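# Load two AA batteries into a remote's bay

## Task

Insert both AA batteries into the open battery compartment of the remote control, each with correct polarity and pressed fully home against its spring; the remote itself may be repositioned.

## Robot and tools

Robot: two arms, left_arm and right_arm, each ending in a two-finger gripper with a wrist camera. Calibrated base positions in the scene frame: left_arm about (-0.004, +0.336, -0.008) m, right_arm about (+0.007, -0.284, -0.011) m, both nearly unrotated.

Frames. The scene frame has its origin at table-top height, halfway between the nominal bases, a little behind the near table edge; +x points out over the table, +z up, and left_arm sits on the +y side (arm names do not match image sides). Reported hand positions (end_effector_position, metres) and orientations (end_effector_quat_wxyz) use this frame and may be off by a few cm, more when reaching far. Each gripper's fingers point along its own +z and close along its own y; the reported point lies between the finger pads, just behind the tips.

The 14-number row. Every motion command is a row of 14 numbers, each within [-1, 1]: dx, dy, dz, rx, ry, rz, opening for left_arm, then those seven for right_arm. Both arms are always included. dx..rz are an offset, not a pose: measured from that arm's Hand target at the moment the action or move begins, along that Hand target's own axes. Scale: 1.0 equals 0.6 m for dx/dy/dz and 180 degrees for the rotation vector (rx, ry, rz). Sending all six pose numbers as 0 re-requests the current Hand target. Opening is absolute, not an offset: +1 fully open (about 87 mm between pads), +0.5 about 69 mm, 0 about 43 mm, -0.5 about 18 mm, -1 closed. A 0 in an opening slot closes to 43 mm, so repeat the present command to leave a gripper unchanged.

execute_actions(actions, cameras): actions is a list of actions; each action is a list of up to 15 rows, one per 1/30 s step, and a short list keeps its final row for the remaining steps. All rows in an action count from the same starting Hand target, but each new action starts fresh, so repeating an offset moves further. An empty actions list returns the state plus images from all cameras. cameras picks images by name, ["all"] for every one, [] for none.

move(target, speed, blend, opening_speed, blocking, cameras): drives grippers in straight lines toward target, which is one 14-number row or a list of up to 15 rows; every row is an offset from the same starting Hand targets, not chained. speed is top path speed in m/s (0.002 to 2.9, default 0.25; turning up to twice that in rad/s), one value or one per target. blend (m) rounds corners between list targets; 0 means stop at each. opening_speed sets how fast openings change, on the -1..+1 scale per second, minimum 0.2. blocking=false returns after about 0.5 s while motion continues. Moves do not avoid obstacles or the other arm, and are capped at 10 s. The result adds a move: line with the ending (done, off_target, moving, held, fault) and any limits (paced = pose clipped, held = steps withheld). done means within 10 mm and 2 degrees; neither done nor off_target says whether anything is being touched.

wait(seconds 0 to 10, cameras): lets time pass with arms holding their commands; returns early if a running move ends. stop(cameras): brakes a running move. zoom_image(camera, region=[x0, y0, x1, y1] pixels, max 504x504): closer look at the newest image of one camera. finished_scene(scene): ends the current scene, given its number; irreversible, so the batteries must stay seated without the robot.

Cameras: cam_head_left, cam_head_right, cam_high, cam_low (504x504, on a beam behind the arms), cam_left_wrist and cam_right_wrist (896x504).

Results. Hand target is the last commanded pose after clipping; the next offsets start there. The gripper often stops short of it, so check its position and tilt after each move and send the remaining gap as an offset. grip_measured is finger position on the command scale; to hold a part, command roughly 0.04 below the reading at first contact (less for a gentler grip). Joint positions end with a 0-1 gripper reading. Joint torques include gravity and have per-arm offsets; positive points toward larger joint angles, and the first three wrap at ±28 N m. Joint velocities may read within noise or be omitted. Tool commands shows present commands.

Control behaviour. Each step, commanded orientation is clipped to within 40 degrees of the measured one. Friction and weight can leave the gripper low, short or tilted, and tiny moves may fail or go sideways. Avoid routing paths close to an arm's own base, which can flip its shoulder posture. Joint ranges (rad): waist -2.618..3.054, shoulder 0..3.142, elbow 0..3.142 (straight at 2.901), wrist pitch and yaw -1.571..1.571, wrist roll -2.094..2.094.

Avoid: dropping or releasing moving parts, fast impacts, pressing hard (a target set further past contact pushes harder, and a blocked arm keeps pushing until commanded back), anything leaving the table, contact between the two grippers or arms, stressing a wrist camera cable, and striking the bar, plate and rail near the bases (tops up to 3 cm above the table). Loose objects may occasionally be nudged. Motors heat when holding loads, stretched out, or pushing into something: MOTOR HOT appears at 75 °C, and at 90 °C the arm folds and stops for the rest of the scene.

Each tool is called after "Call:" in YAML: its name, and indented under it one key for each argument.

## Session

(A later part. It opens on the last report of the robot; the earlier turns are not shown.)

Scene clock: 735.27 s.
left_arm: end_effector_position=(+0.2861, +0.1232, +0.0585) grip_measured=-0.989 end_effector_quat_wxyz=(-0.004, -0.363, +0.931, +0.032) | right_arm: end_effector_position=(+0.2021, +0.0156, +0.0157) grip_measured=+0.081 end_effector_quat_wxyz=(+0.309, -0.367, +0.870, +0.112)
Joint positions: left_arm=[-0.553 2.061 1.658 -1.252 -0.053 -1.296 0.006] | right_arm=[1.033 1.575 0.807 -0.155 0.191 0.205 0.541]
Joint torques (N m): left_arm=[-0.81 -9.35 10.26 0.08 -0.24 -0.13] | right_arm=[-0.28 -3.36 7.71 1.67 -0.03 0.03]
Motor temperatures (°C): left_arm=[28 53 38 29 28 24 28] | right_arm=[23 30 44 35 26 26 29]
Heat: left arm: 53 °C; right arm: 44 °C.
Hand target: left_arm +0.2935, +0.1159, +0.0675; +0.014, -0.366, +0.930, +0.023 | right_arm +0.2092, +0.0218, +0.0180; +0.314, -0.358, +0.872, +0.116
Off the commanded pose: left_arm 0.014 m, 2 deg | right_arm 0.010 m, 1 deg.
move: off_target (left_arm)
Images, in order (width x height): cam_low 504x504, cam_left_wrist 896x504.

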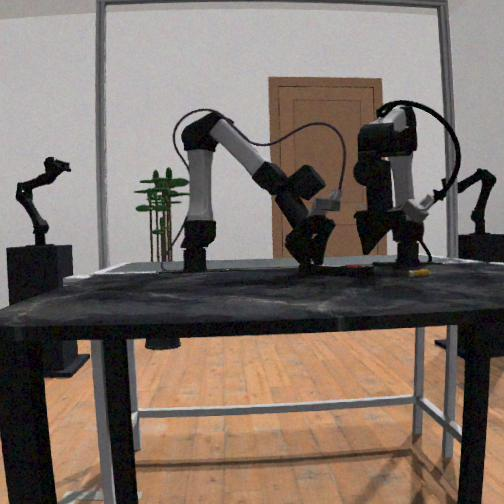

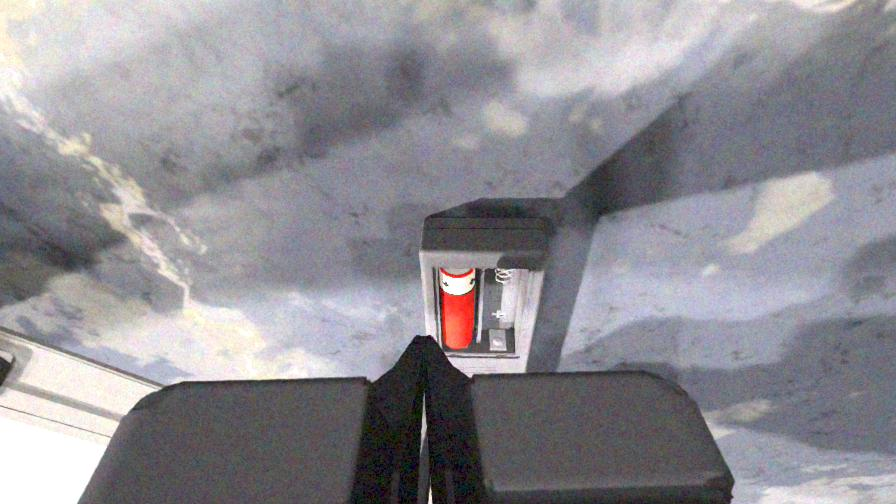

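Call:
move:
  target: [-0.1788, 0.0023, -0.0549, 0.0106, 0.0139, -0.295, 0.0, 0.0272, 0, -0.022, 0, 0, 0, 0.02]
  speed: 0.22
  opening_speed: 0.8
  cameras: ["cam_left_wrist", "cam_high", "cam_right_wrist"]

Scene clock: 781.93 s.
left_arm: end_effector_position=(+0.3608, +0.1930, +0.0803) grip_measured=+0.000 end_effector_quat_wxyz=(+0.004, +0.735, -0.678, -0.025) | right_arm: end_effector_position=(+0.1984, +0.0093, +0.0159) grip_measured=+0.081 end_effector_quat_wxyz=(+0.311, -0.367, +0.870, +0.113)
Joint positions: left_arm=[-0.301 2.058 1.753 -1.336 -0.041 -1.952 0.5] | right_arm=[1.035 1.544 0.775 -0.149 0.193 0.205 0.541]
Joint torques (N m): left_arm=[0.01 -12.26 10.59 0.04 0.03 -0.19] | right_arm=[0.73 -7.24 4.1 1.55 0.07 0.2]
Motor temperatures (°C): left_arm=[27 53 44 29 28 24 28] | right_arm=[23 30 43 35 26 26 29]
Heat: left arm: 53 °C; right arm: 43 °C.
Hand target: left_arm +0.3707, +0.1881, +0.1049; -0.009, +0.743, -0.669, +0.008 | right_arm +0.1942, +0.0071, +0.0180; +0.314, -0.358, +0.872, +0.116
Off the commanded pose: left_arm 0.027 m, 4 deg | right_arm 0.005 m, 1 deg.
move: off_target (left_arm)
Images, in order (width x height): cam_high 504x504, cam_left_wrist 896x504, cam_right_wrist 896x504.

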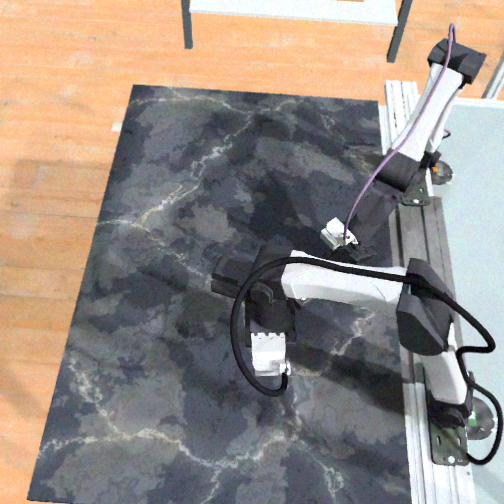

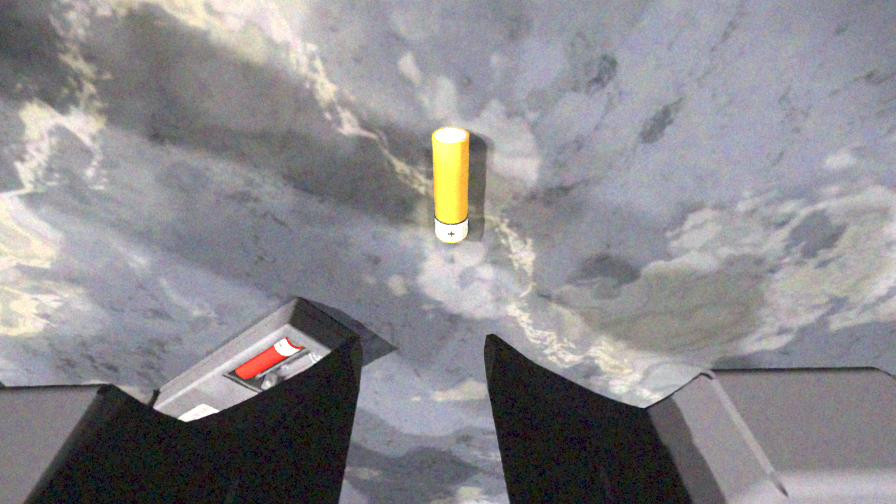

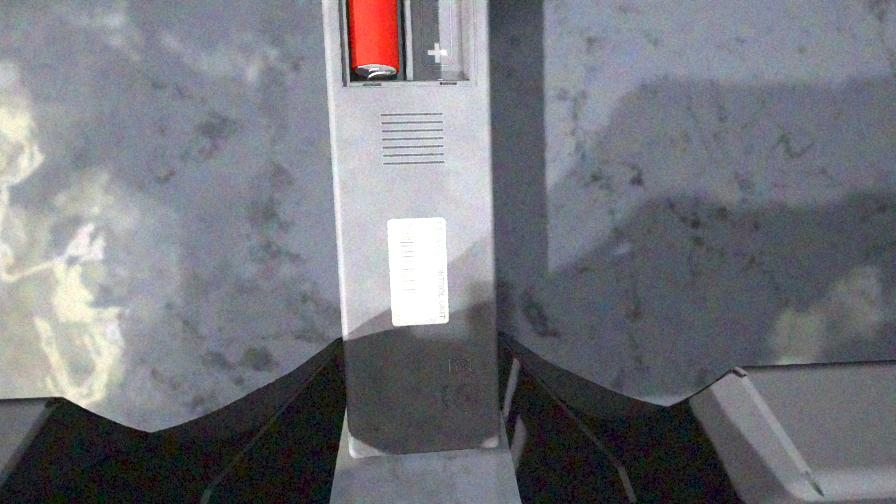

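Call:
move:
  target: [-0.0045, -0.0065, 0.05, 0.0127, -0.068, -0.008, 0.0, 0, 0, 0, 0, 0, 0, 0.02]
  speed: 0.1
  cameras: ["cam_left_wrist", "cam_right_wrist"]

Scene clock: 811.93 s.
left_arm: end_effector_position=(+0.3652, +0.1954, +0.0665) grip_measured=+0.000 end_effector_quat_wxyz=(-0.079, +0.742, -0.662, -0.070) | right_arm: end_effector_position=(+0.1984, +0.0093, +0.0159) grip_measured=+0.081 end_effector_quat_wxyz=(+0.311, -0.367, +0.870, +0.113)
Joint positions: left_arm=[-0.378 2.095 1.763 -1.342 -0.222 -2.07 0.5] | right_arm=[1.035 1.544 0.775 -0.149 0.193 0.205 0.541]
Joint torques (N m): left_arm=[-0.57 -8.92 10.45 -0.01 -0.37 -0.19] | right_arm=[0.7 -7.27 4.1 1.54 0.07 0.21]
Motor temperatures (°C): left_arm=[27 61 46 29 28 24 27] | right_arm=[23 31 41 34 26 26 29]
Heat: left arm: 61 °C; right arm: 41 °C.
Hand target: left_arm +0.3750, +0.1913, +0.0751; -0.095, +0.748, -0.654, -0.058 | right_arm +0.1942, +0.0071, +0.0180; +0.314, -0.358, +0.872, +0.116
Off the commanded pose: left_arm 0.014 m, 3 deg | right_arm 0.005 m, 1 deg.
move: off_target (left_arm)
Images, in order (width x height): cam_left_wrist 896x504, cam_right_wrist 896x504.

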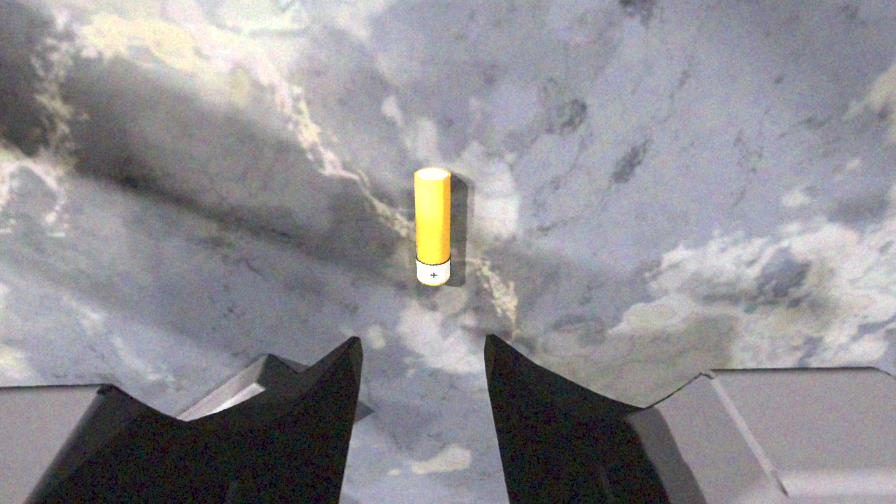

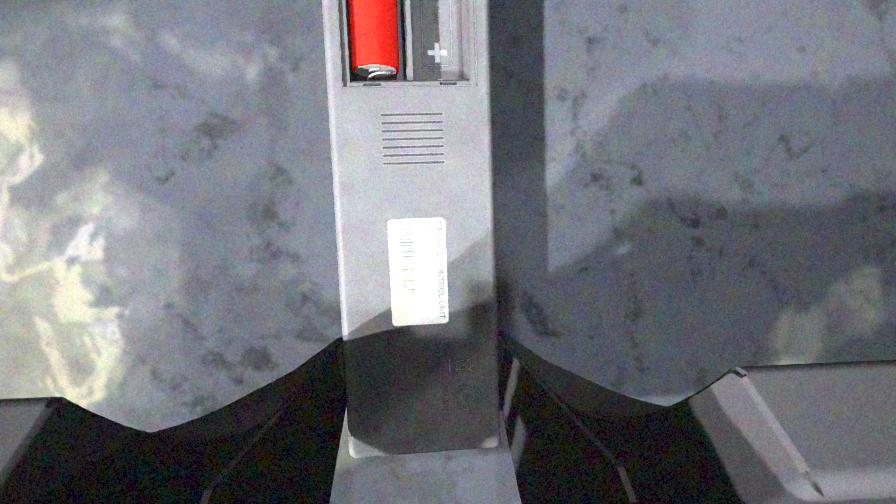

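Call:
move:
  target: [0.02, -0.0014, 0.0888, 0, 0, 0, 0.0, 0, 0, 0, 0, 0, 0, 0.02]
  speed: 0.09
  cameras: ["cam_left_wrist"]

Scene clock: 843.60 s.
left_arm: end_effector_position=(+0.3742, +0.1907, +0.0223) grip_measured=+0.000 end_effector_quat_wxyz=(-0.082, +0.743, -0.662, -0.063) | right_arm: end_effector_position=(+0.1984, +0.0093, +0.0159) grip_measured=+0.081 end_effector_quat_wxyz=(+0.311, -0.367, +0.870, +0.113)
Joint positions: left_arm=[-0.378 2.145 1.664 -1.176 -0.222 -2.07 0.5] | right_arm=[1.035 1.544 0.775 -0.149 0.193 0.205 0.541]
Joint torques (N m): left_arm=[-0.01 -9.47 5.74 0.28 -0.37 -0.11] | right_arm=[0.72 -7.3 4.07 1.55 0.08 0.2]
Motor temperatures (°C): left_arm=[27 54 46 29 28 24 27] | right_arm=[23 32 40 33 26 26 29]
Heat: left arm: 54 °C; right arm: 40 °C.
Hand target: left_arm +0.3795, +0.1914, +0.0206; -0.095, +0.748, -0.654, -0.058 | right_arm +0.1942, +0.0071, +0.0180; +0.314, -0.358, +0.872, +0.116
Off the commanded pose: left_arm 0.006 m, 2 deg | right_arm 0.005 m, 1 deg.
move: done
Images, in order (width x height): cam_left_wrist 896x504.

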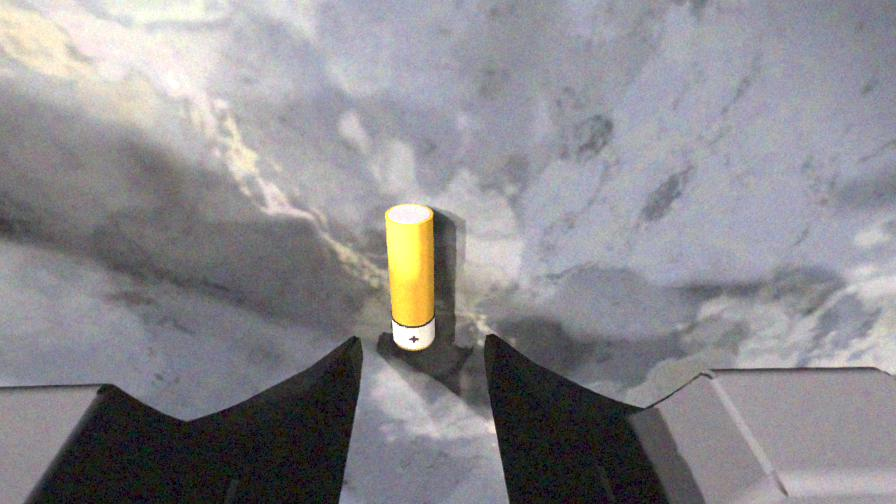

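Call:
move:
  target: [0.0021, 0.00667, 0.0098, -0.01, 0, 0, 0.0, 0, 0, 0, 0, 0, 0, 0.02]
  speed: 0.05
  cameras: ["cam_left_wrist"]

Scene clock: 857.27 s.
left_arm: end_effector_position=(+0.3727, +0.1911, +0.0158) grip_measured=+0.000 end_effector_quat_wxyz=(-0.079, +0.742, -0.662, -0.071) | right_arm: end_effector_position=(+0.1984, +0.0093, +0.0159) grip_measured=+0.081 end_effector_quat_wxyz=(+0.311, -0.367, +0.870, +0.113)
Joint positions: left_arm=[-0.378 2.162 1.664 -1.176 -0.222 -2.07 0.5] | right_arm=[1.035 1.544 0.775 -0.149 0.193 0.205 0.541]
Joint torques (N m): left_arm=[0.25 -9.28 6.31 0.11 -0.2 -0.14] | right_arm=[0.75 -7.25 4.08 1.55 0.08 0.2]
Heat: left arm: 54 °C; right arm: 39 °C.
Hand target: left_arm +0.3759, +0.1910, +0.0143; -0.083, +0.749, -0.653, -0.068 | right_arm +0.1942, +0.0071, +0.0180; +0.314, -0.358, +0.872, +0.116
Off the commanded pose: left_arm 0.003 m, 1 deg | right_arm 0.005 m, 1 deg.
move: done
Images, in order (width x height): cam_left_wrist 896x504.

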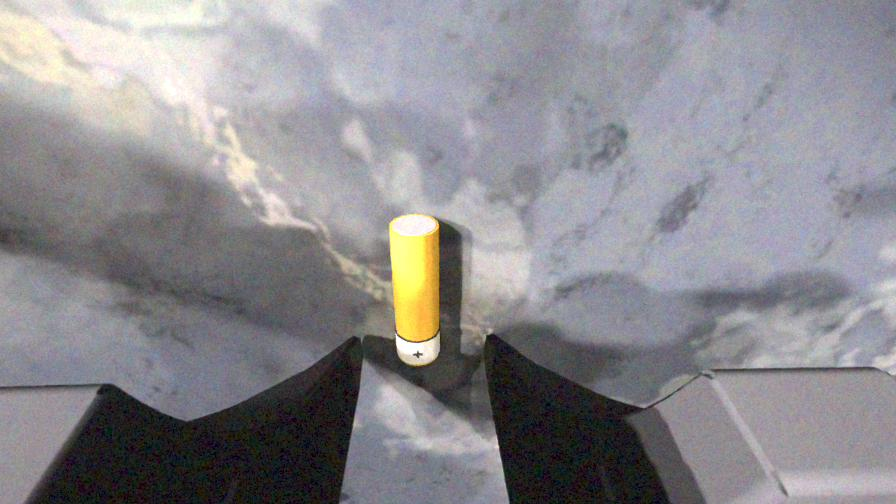

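Call:
move:
  target: [0, 0, 0, 0, 0, 0, -0.69, 0, 0, 0, 0, 0, 0, 0.02]
  speed: 0.05
  opening_speed: 0.6
  cameras: ["cam_left_wrist"]

Scene clock: 868.30 s.
left_arm: end_effector_position=(+0.3727, +0.1911, +0.0158) grip_measured=-0.606 end_effector_quat_wxyz=(-0.079, +0.742, -0.662, -0.071) | right_arm: end_effector_position=(+0.1984, +0.0093, +0.0159) grip_measured=+0.081 end_effector_quat_wxyz=(+0.311, -0.367, +0.870, +0.113)
Joint positions: left_arm=[-0.378 2.162 1.664 -1.176 -0.222 -2.07 0.197] | right_arm=[1.035 1.544 0.775 -0.149 0.193 0.205 0.541]
Joint torques (N m): left_arm=[0.23 -9.28 6.31 0.11 -0.21 -0.15] | right_arm=[0.73 -7.27 4.05 1.56 0.06 0.2]
Heat: left arm: 53 °C; right arm: 39 °C.
Hand target: left_arm +0.3759, +0.1910, +0.0143; -0.083, +0.749, -0.653, -0.068 | right_arm +0.1942, +0.0071, +0.0180; +0.314, -0.358, +0.872, +0.116
Off the commanded pose: left_arm 0.003 m, 1 deg | right_arm 0.005 m, 1 deg.
move: done
Images, in order (width x height): cam_left_wrist 896x504.

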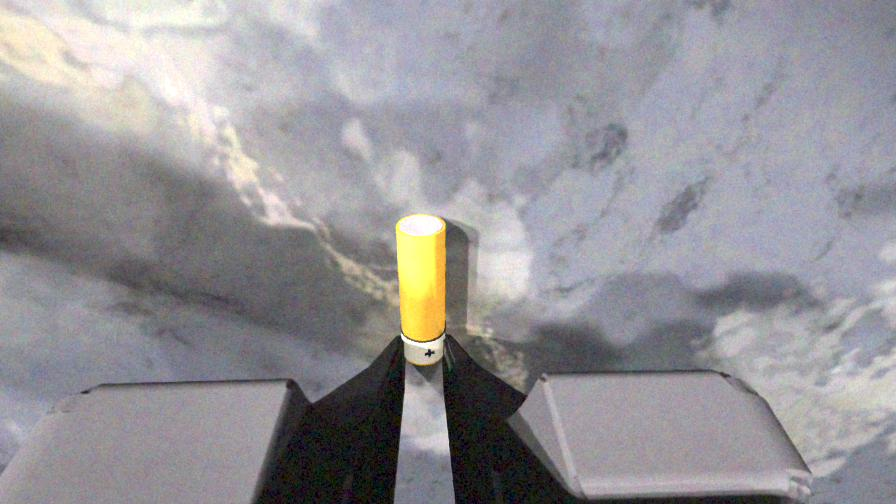

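Call:
move:
  target:
    - [-0.02625, 0, -0.12221, 0, 0, 0, -0.7, 0, 0, 0, 0, 0, 0, 0.02]
    - [0.17222, 0.18353, -0.14558, 0.0176, 0.0675, 0.2943, -0.7, 0, 0, 0, 0, 0, 0, 0.02]
  speed: [0.12, 0.22]
  blend: [0.02, 0]
  cameras: ["cam_left_wrist", "cam_low", "cam_high"]

Call:
zoom_image:
  camera: "cam_left_wrist"
  region: [340, 220, 500, 380]

Scene clock: 926.13 s.
left_arm: end_effector_position=(+0.2749, +0.0682, +0.0711) grip_measured=-0.606 end_effector_quat_wxyz=(-0.010, -0.388, +0.921, +0.023) | right_arm: end_effector_position=(+0.1984, +0.0093, +0.0159) grip_measured=+0.081 end_effector_quat_wxyz=(+0.311, -0.367, +0.870, +0.113)
Joint positions: left_arm=[-0.673 2.132 1.808 -1.327 -0.021 -1.469 0.197] | right_arm=[1.035 1.544 0.775 -0.149 0.193 0.205 0.541]
Joint torques (N m): left_arm=[-0.39 -9.22 8.73 0.34 0.04 0.16] | right_arm=[0.75 -7.24 4.07 1.55 0.07 0.2]
Motor temperatures (°C): left_arm=[27 54 41 28 28 24 28] | right_arm=[23 34 39 33 26 26 29]
Heat: left arm: 54 °C; right arm: 39 °C.
Hand target: left_arm +0.2805, +0.0577, +0.0740; -0.003, -0.380, +0.925, +0.004 | right_arm +0.1942, +0.0071, +0.0180; +0.314, -0.358, +0.872, +0.116
Off the commanded pose: left_arm 0.012 m, 2 deg | right_arm 0.005 m, 1 deg.
move: off_target (left_arm)
Images, in order (width x height): cam_high 504x504, cam_low 504x504, cam_left_wrist 896x504.

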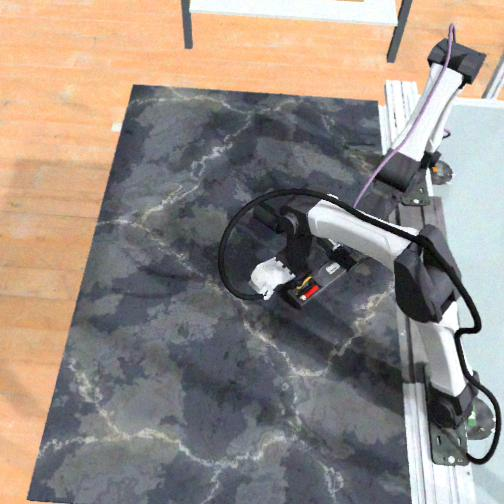

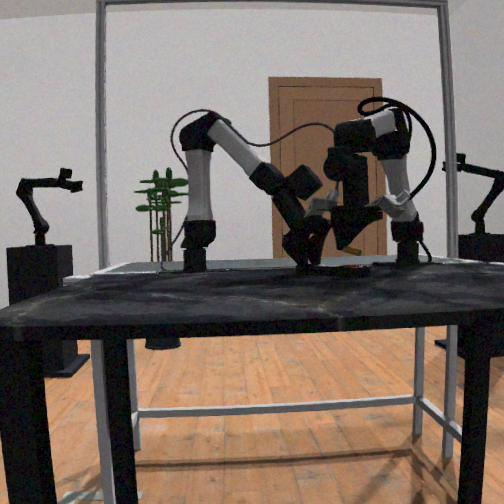

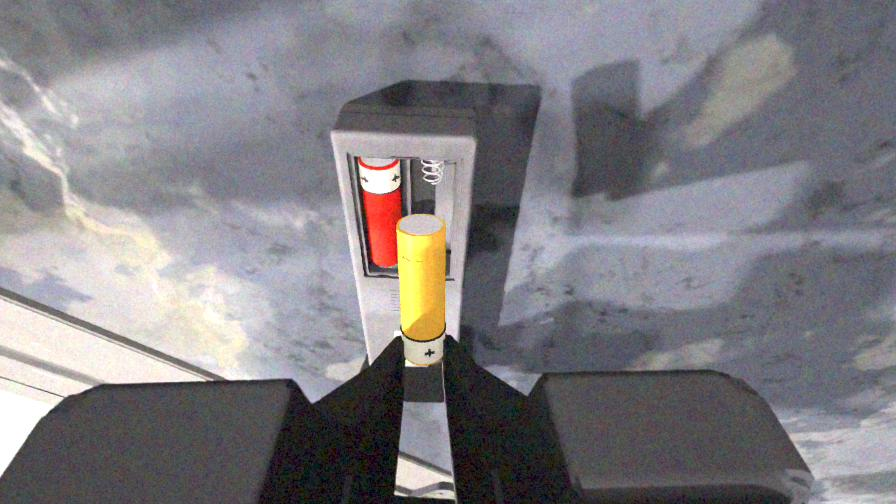

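Scaled by 3.150 from the camera's 896x504 image, which has a finer 1280x720 frame.

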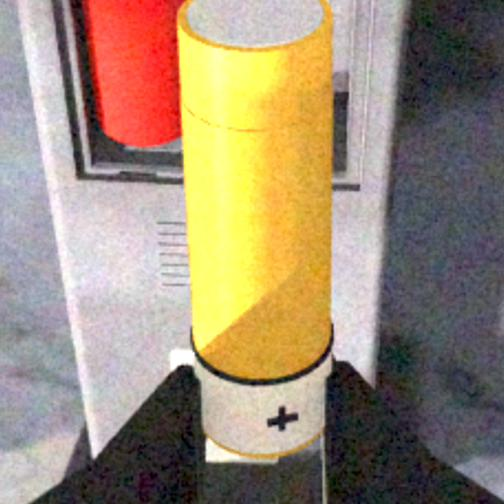

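Call:
move:
  target: [0.00833, 0.00667, 0.0317, 0.0159, 0, 0.0056, -0.7, 0, 0, 0, 0, 0, 0, 0.02]
  speed: 0.08
  cameras: ["cam_left_wrist", "cam_low"]

Call:
zoom_image:
  camera: "cam_left_wrist"
  region: [330, 180, 510, 360]

Call:
zoom_image:
  camera: "cam_low"
  region: [300, 230, 400, 300]

Scene clock: 949.37 s.
left_arm: end_effector_position=(+0.2711, +0.0662, +0.0418) grip_measured=-0.606 end_effector_quat_wxyz=(-0.007, -0.381, +0.925, +0.011) | right_arm: end_effector_position=(+0.1986, +0.0092, +0.0159) grip_measured=+0.081 end_effector_quat_wxyz=(+0.311, -0.366, +0.870, +0.112)
Joint positions: left_arm=[-0.679 2.118 1.67 -1.179 -0.015 -1.458 0.197] | right_arm=[1.035 1.544 0.775 -0.149 0.195 0.206 0.541]
Joint torques (N m): left_arm=[-0.55 -13.07 5.81 0.45 0.05 0.15] | right_arm=[0.75 -7.3 4.1 1.55 0.07 0.2]
Motor temperatures (°C): left_arm=[27 56 41 28 28 24 28] | right_arm=[23 34 38 33 26 26 29]
Heat: left arm: 56 °C; right arm: 38 °C.
Hand target: left_arm +0.2739, +0.0571, +0.0551; +0.006, -0.372, +0.928, -0.019 | right_arm +0.1942, +0.0071, +0.0180; +0.314, -0.358, +0.872, +0.116
Off the commanded pose: left_arm 0.016 m, 4 deg | right_arm 0.005 m, 1 deg.
move: off_target (left_arm)
Images, in order (width x height): cam_low 504x504, cam_left_wrist 896x504.

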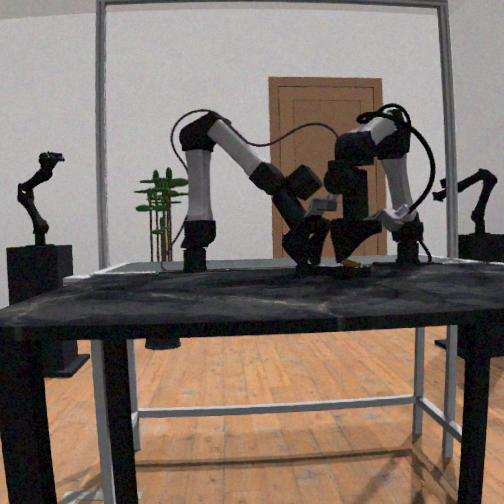

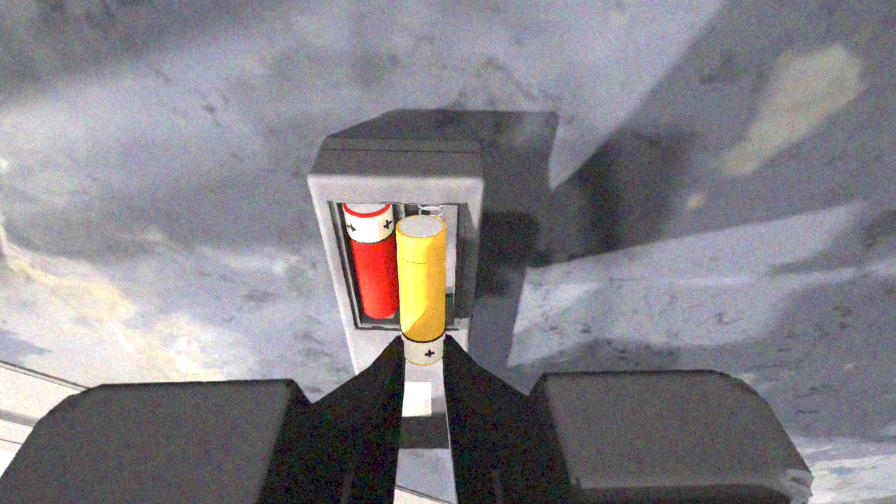

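Scaled by 2.800 from the camera's 896x504 image, which has a finer 1280x720 frame.

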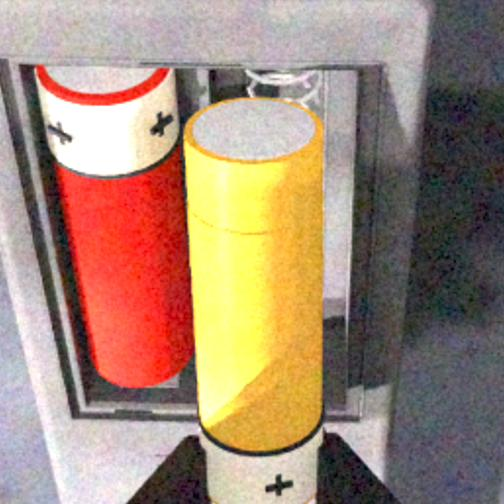

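Scaled by 5.040 from the camera's 504x504 image, which has a finer 720x720 frame.

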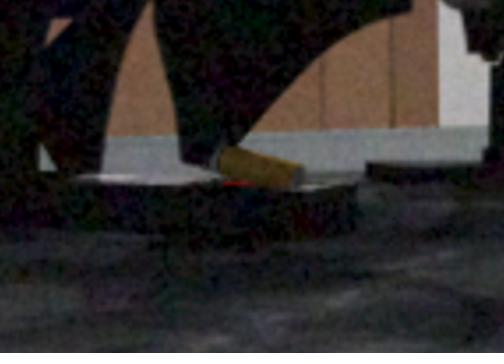

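Call:
move:
  target: [0, -0.005, 0.0075, 0.006, 0, 0.0036, -0.7, 0, 0, 0, 0, 0, 0, 0.02]
  speed: 0.05
  cameras: ["cam_left_wrist", "cam_low"]

Call:
zoom_image:
  camera: "cam_left_wrist"
  region: [330, 180, 510, 360]

Call:
zoom_image:
  camera: "cam_low"
  region: [300, 230, 400, 300]

Scene clock: 964.93 s.
left_arm: end_effector_position=(+0.2716, +0.0651, +0.0393) grip_measured=-0.606 end_effector_quat_wxyz=(-0.006, -0.376, +0.927, +0.005) | right_arm: end_effector_position=(+0.1986, +0.0092, +0.0159) grip_measured=+0.081 end_effector_quat_wxyz=(+0.311, -0.366, +0.870, +0.112)
Joint positions: left_arm=[-0.679 2.113 1.653 -1.155 -0.012 -1.448 0.197] | right_arm=[1.035 1.544 0.775 -0.149 0.195 0.206 0.541]
Joint torques (N m): left_arm=[-0.53 -12.81 5.64 0.58 0.04 0.16] | right_arm=[0.75 -7.27 4.07 1.54 0.06 0.2]
Motor temperatures (°C): left_arm=[27 59 41 29 28 24 29] | right_arm=[23 34 38 33 26 26 29]
Heat: left arm: 59 °C; right arm: 38 °C.
Hand target: left_arm +0.2761, +0.0548, +0.0507; +0.010, -0.367, +0.930, -0.028 | right_arm +0.1942, +0.0071, +0.0180; +0.314, -0.358, +0.872, +0.116
Off the commanded pose: left_arm 0.016 m, 4 deg | right_arm 0.005 m, 1 deg.
move: off_target (left_arm)
Images, in order (width x height): cam_low 504x504, cam_left_wrist 896x504.

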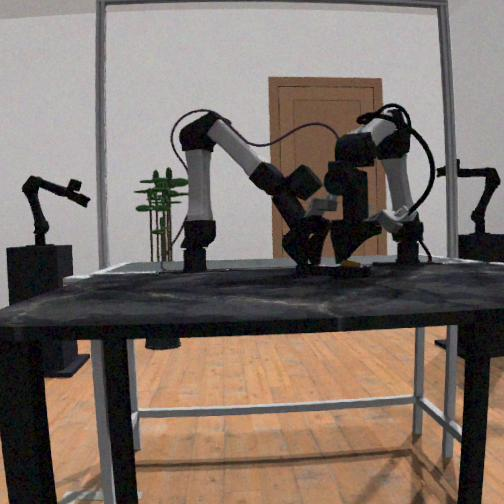

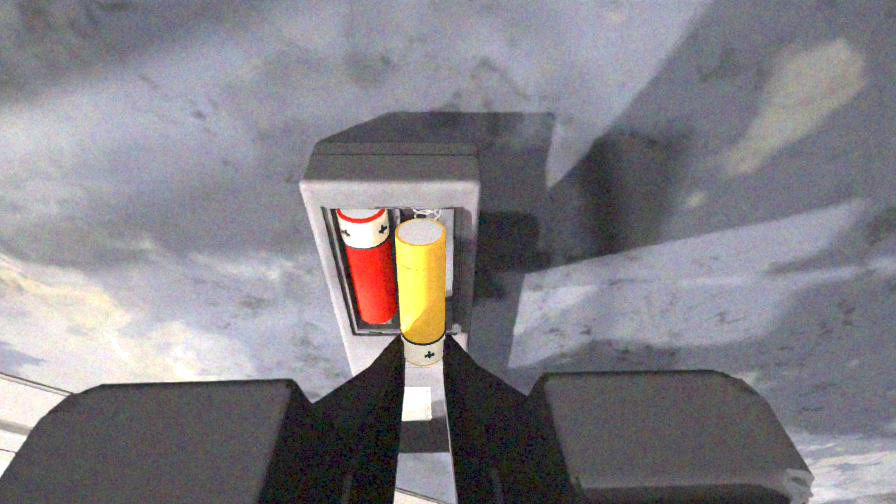

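Scaled by 2.800 from the camera's 896x504 image, which has a finer 1280x720 frame.

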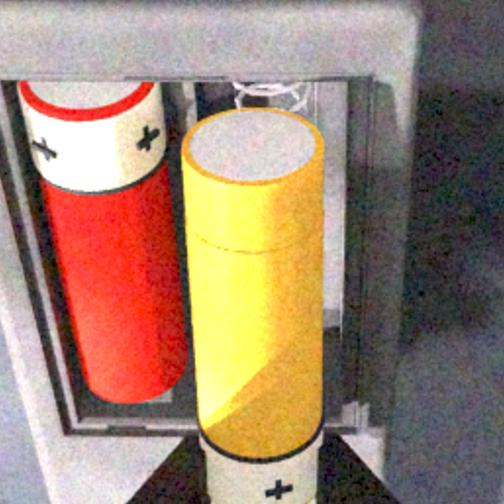

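Scaled by 5.040 from the camera's 504x504 image, which has a finer 720x720 frame.

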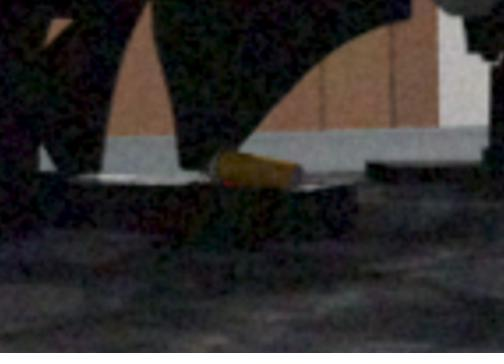

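Call:
move:
  target: [0, -0.01, 0.0, 0, 0, 0, -0.7, 0, 0, 0, 0, 0, 0, 0.02]
  speed: 0.05
  cameras: ["cam_left_wrist", "cam_low"]

Call:
zoom_image:
  camera: "cam_left_wrist"
  region: [330, 180, 510, 360]

Scene clock: 976.50 s.
left_arm: end_effector_position=(+0.2716, +0.0651, +0.0393) grip_measured=-0.606 end_effector_quat_wxyz=(-0.006, -0.376, +0.927, +0.005) | right_arm: end_effector_position=(+0.1986, +0.0092, +0.0159) grip_measured=+0.081 end_effector_quat_wxyz=(+0.311, -0.366, +0.870, +0.112)
Joint positions: left_arm=[-0.679 2.113 1.653 -1.155 -0.012 -1.448 0.197] | right_arm=[1.035 1.544 0.775 -0.149 0.195 0.206 0.541]
Joint torques (N m): left_arm=[-0.66 -10.89 9.05 0.48 0.05 0.14] | right_arm=[0.76 -7.27 4.07 1.55 0.06 0.19]
Motor temperatures (°C): left_arm=[27 63 41 29 28 24 29] | right_arm=[23 34 38 33 26 26 29]
Heat: left arm: 63 °C; right arm: 38 °C.
Hand target: left_arm +0.2802, +0.0504, +0.0511; +0.010, -0.367, +0.930, -0.028 | right_arm +0.1942, +0.0071, +0.0180; +0.314, -0.358, +0.872, +0.116
Off the commanded pose: left_arm 0.021 m, 4 deg | right_arm 0.005 m, 1 deg.
move: off_target (left_arm)
Images, in order (width x height): cam_low 504x504, cam_left_wrist 896x504.

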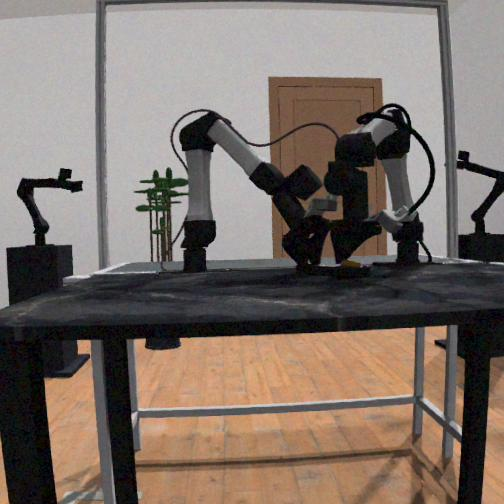

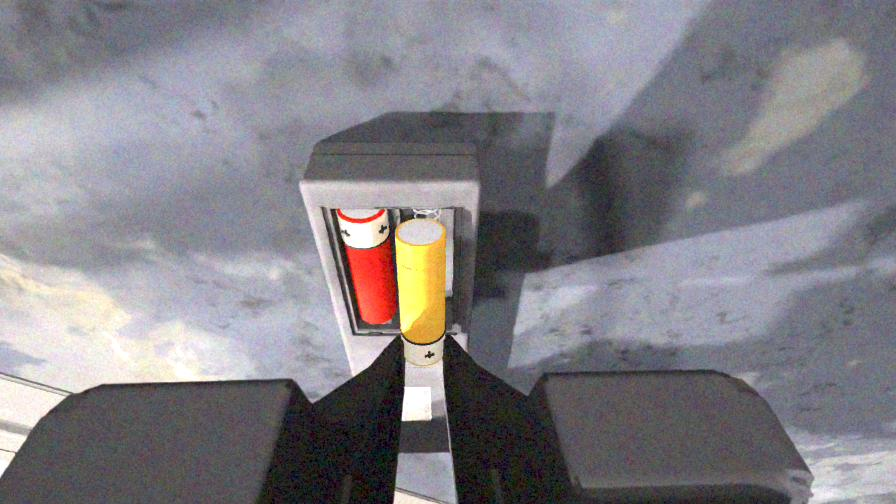

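Scaled by 2.800 from the camera's 896x504 image, which has a finer 1280x720 frame.

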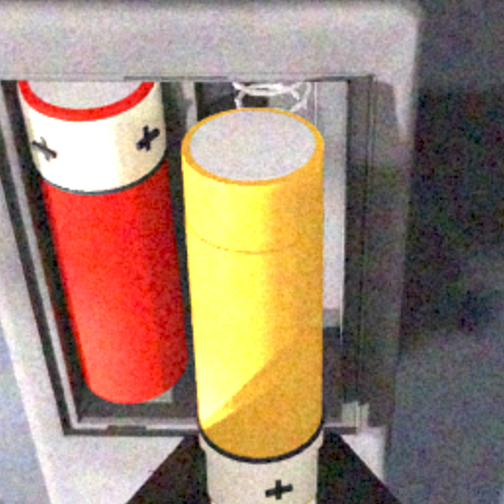

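Call:
move:
  target: [0, -0.009, 0.0, 0, 0, 0, -0.7, 0, 0, 0, 0, 0, 0, 0.02]
  speed: 0.05
  cameras: ["cam_left_wrist"]

Scene clock: 983.20 s.
left_arm: end_effector_position=(+0.2746, +0.0620, +0.0425) grip_measured=-0.606 end_effector_quat_wxyz=(-0.002, -0.375, +0.927, -0.001) | right_arm: end_effector_position=(+0.1985, +0.0093, +0.0159) grip_measured=+0.081 end_effector_quat_wxyz=(+0.311, -0.365, +0.870, +0.113)
Joint positions: left_arm=[-0.68 2.115 1.668 -1.155 -0.012 -1.448 0.197] | right_arm=[1.035 1.544 0.775 -0.149 0.195 0.208 0.541]
Joint torques (N m): left_arm=[-0.68 -9.1 10.76 0.4 0.04 0.12] | right_arm=[0.75 -7.24 4.08 1.55 0.06 0.18]
Motor temperatures (°C): left_arm=[27 64 42 29 28 24 29] | right_arm=[23 34 38 33 26 26 29]
Heat: left arm: 64 °C; right arm: 38 °C.
Hand target: left_arm +0.2839, +0.0465, +0.0514; +0.010, -0.367, +0.930, -0.028 | right_arm +0.1942, +0.0071, +0.0180; +0.314, -0.358, +0.872, +0.116
Off the commanded pose: left_arm 0.020 m, 4 deg | right_arm 0.005 m, 1 deg.
move: off_target (left_arm)
Images, in order (width x height): cam_left_wrist 896x504.

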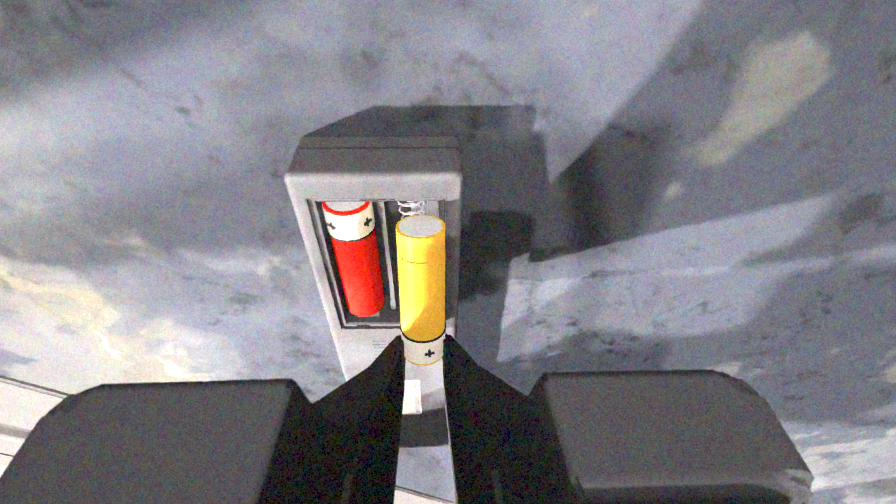

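Call:
move:
  target: [0, 0.005, 0.0167, 0, 0, 0, -0.7, 0, 0, 0, 0, 0, 0, 0.02]
  speed: 0.05
  cameras: ["cam_left_wrist"]

Call:
zoom_image:
  camera: "cam_left_wrist"
  region: [320, 180, 500, 360]

Scene clock: 1001.53 s.
left_arm: end_effector_position=(+0.2769, +0.0598, +0.0425) grip_measured=-0.606 end_effector_quat_wxyz=(+0.000, -0.375, +0.927, -0.007) | right_arm: end_effector_position=(+0.1994, +0.0088, +0.0161) grip_measured=+0.081 end_effector_quat_wxyz=(+0.313, -0.360, +0.872, +0.111)
Joint positions: left_arm=[-0.68 2.115 1.668 -1.143 -0.01 -1.448 0.197] | right_arm=[1.035 1.544 0.775 -0.149 0.202 0.215 0.541]
Joint torques (N m): left_arm=[-0.57 -9.26 6.42 0.7 0.02 0.13] | right_arm=[0.72 -7.25 4.08 1.56 0.03 0.12]
Motor temperatures (°C): left_arm=[27 61 44 29 28 24 29] | right_arm=[23 34 38 32 26 26 29]
Heat: left arm: 61 °C; right arm: 38 °C.
Hand target: left_arm +0.2823, +0.0482, +0.0412; +0.010, -0.367, +0.930, -0.028 | right_arm +0.1942, +0.0071, +0.0180; +0.314, -0.358, +0.872, +0.116
Off the commanded pose: left_arm 0.013 m, 3 deg | right_arm 0.006 m, 1 deg.
move: off_target (left_arm)
Images, in order (width x height): cam_left_wrist 896x504.

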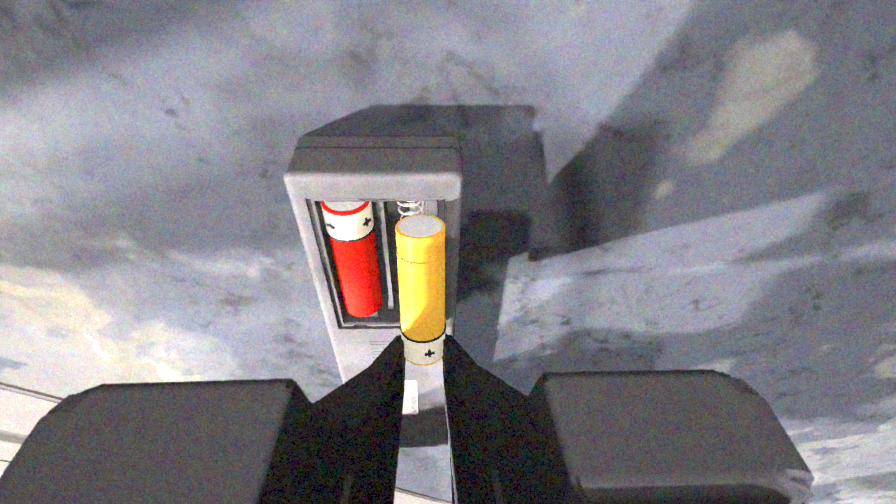

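Scaled by 2.800 from the camera's 896x504 image, which has a finer 1280x720 frame.

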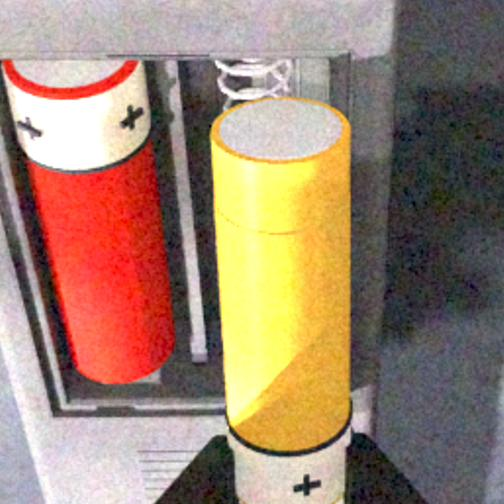

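Call:
move:
  target: [0, 0.005, 0.01, 0, 0, 0, -0.7, 0, 0, 0, 0, 0, 0, 0.02]
  speed: 0.05
  cameras: ["cam_left_wrist"]

Call:
zoom_image:
  camera: "cam_left_wrist"
  region: [300, 180, 480, 360]

Scene clock: 1039.13 s.
left_arm: end_effector_position=(+0.2762, +0.0595, +0.0371) grip_measured=-0.606 end_effector_quat_wxyz=(+0.000, -0.375, +0.927, -0.010) | right_arm: end_effector_position=(+0.1996, +0.0087, +0.0161) grip_measured=+0.081 end_effector_quat_wxyz=(+0.313, -0.360, +0.872, +0.110)
Joint positions: left_arm=[-0.68 2.113 1.644 -1.115 -0.007 -1.448 0.197] | right_arm=[1.035 1.544 0.775 -0.149 0.204 0.217 0.541]
Joint torques (N m): left_arm=[-0.5 -9.68 5.59 0.71 -0.01 0.14] | right_arm=[0.72 -7.23 4.11 1.56 0.03 0.12]
Motor temperatures (°C): left_arm=[27 60 42 29 28 24 29] | right_arm=[23 35 38 32 26 26 29]
Heat: left arm: 60 °C; right arm: 38 °C.
Hand target: left_arm +0.2804, +0.0501, +0.0350; +0.010, -0.367, +0.930, -0.028 | right_arm +0.1942, +0.0071, +0.0180; +0.314, -0.358, +0.872, +0.116
Off the commanded pose: left_arm 0.011 m, 3 deg | right_arm 0.006 m, 1 deg.
move: off_target (left_arm)
Images, in order (width x height): cam_left_wrist 896x504.

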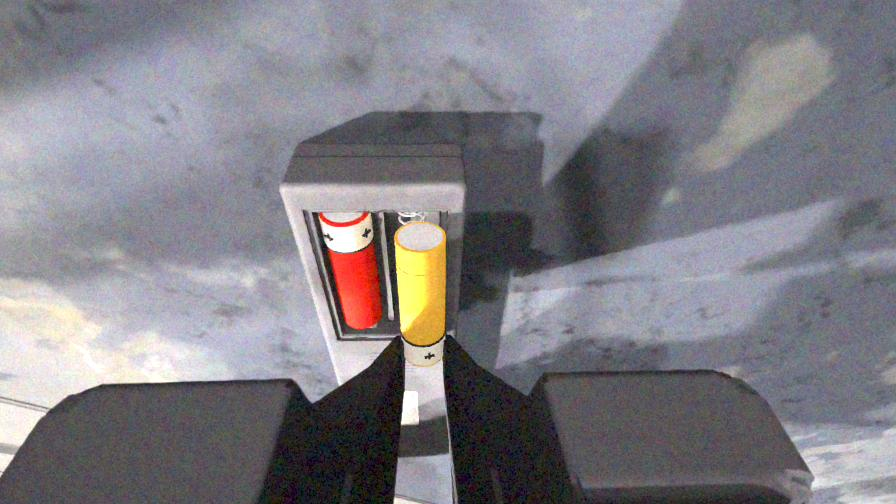

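Scaled by 2.800 from the camera's 896x504 image, which has a finer 1280x720 frame.

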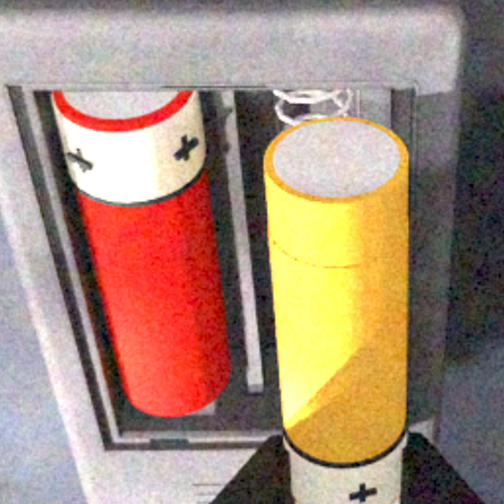

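Call:
move:
  target: [0, 0.0083, 0.0, -0.025, 0, 0, -0.7, 0, 0, 0, 0, 0, 0, 0.02]
  speed: 0.05
  cameras: ["cam_left_wrist"]

Call:
zoom_image:
  camera: "cam_left_wrist"
  region: [300, 180, 480, 360]

Scene clock: 1059.63 s.
left_arm: end_effector_position=(+0.2754, +0.0594, +0.0339) grip_measured=-0.606 end_effector_quat_wxyz=(-0.010, -0.374, +0.927, +0.008) | right_arm: end_effector_position=(+0.1996, +0.0087, +0.0161) grip_measured=+0.081 end_effector_quat_wxyz=(+0.313, -0.360, +0.872, +0.110)
Joint positions: left_arm=[-0.682 2.153 1.691 -1.163 -0.007 -1.448 0.197] | right_arm=[1.035 1.544 0.775 -0.149 0.204 0.217 0.541]
Joint torques (N m): left_arm=[-0.62 -8.47 9.52 0.08 -0.12 0.11] | right_arm=[0.72 -7.25 4.08 1.55 0.03 0.11]
Motor temperatures (°C): left_arm=[27 60 41 29 28 24 29] | right_arm=[23 35 38 32 26 26 29]
Heat: left arm: 60 °C; right arm: 38 °C.
Hand target: left_arm +0.2770, +0.0537, +0.0347; -0.005, -0.367, +0.930, +0.008 | right_arm +0.1942, +0.0071, +0.0180; +0.314, -0.358, +0.872, +0.116
Off the commanded pose: left_arm 0.006 m, 1 deg | right_arm 0.006 m, 1 deg.
move: done
Images, in order (width x height): cam_left_wrist 896x504.

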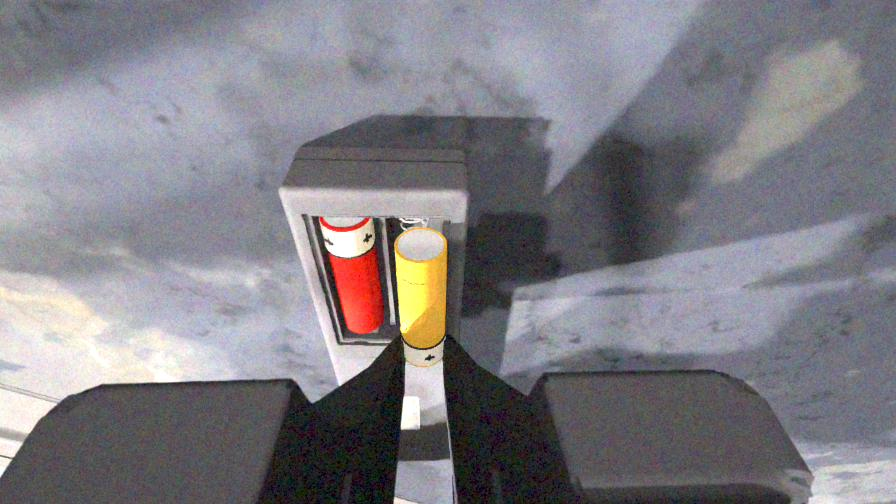

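Scaled by 2.800 from the camera's 896x504 image, which has a finer 1280x720 frame.

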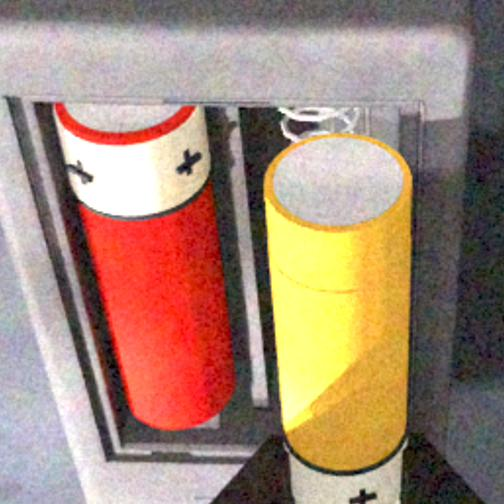

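Call:
move:
  target:
    - [-0.0035, -0.006, -0.0722, 0.0234, 0, -0.0056, -0.7, 0, 0, 0, 0, 0, 0, 0.02]
    - [0.0024, -0.0018, -0.031, 0.0234, 0, -0.0056, -0.7, 0, 0, 0, 0, 0, 0, 0.02]
  speed: [0.12, 0.08]
  cameras: ["cam_left_wrist"]

Call:
zoom_image:
  camera: "cam_left_wrist"
  region: [320, 180, 500, 360]

Scene clock: 1077.43 s.
left_arm: end_effector_position=(+0.2747, +0.0601, +0.0411) grip_measured=-0.606 end_effector_quat_wxyz=(-0.005, -0.374, +0.927, -0.001) | right_arm: end_effector_position=(+0.1992, +0.0089, +0.0160) grip_measured=+0.081 end_effector_quat_wxyz=(+0.312, -0.361, +0.872, +0.111)
Joint positions: left_arm=[-0.682 2.124 1.676 -1.156 -0.007 -1.448 0.197] | right_arm=[1.035 1.544 0.775 -0.149 0.201 0.214 0.541]
Joint torques (N m): left_arm=[-0.65 -12.9 5.85 0.44 -0.01 -0.06] | right_arm=[0.75 -7.27 4.08 1.56 0.03 0.12]
Motor temperatures (°C): left_arm=[27 59 42 29 28 24 29] | right_arm=[23 35 38 32 26 26 29]
Heat: left arm: 59 °C; right arm: 38 °C.
Hand target: left_arm +0.2770, +0.0517, +0.0533; +0.009, -0.375, +0.927, -0.026 | right_arm +0.1942, +0.0071, +0.0180; +0.314, -0.358, +0.872, +0.116
Off the commanded pose: left_arm 0.015 m, 3 deg | right_arm 0.006 m, 1 deg.
move: off_target (left_arm)
Images, in order (width x height): cam_left_wrist 896x504.

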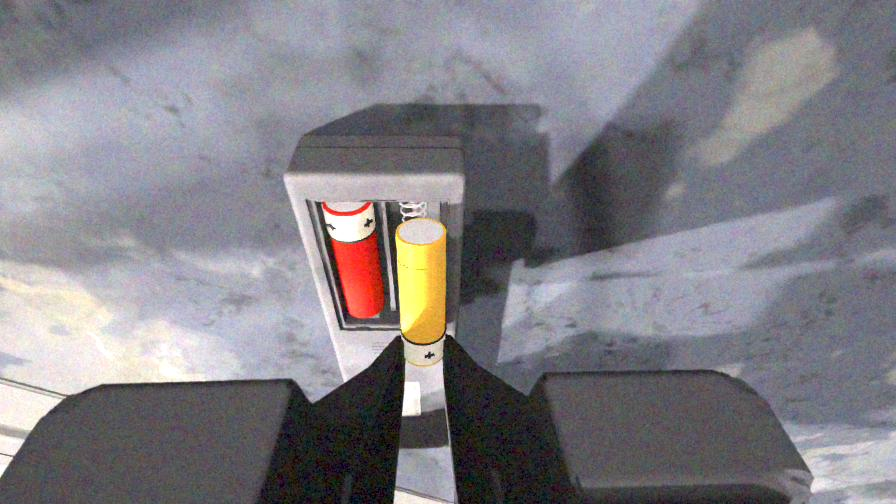

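Scaled by 2.800 from the camera's 896x504 image, which has a finer 1280x720 frame.

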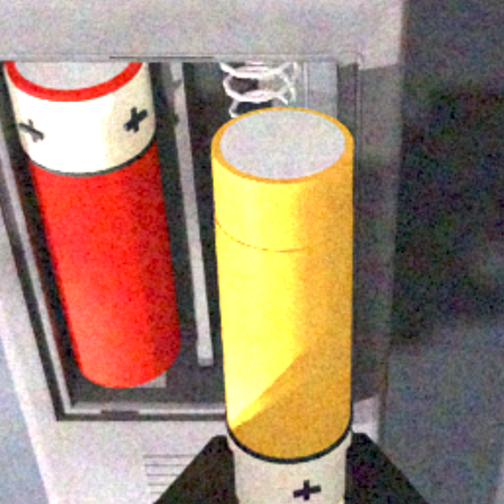

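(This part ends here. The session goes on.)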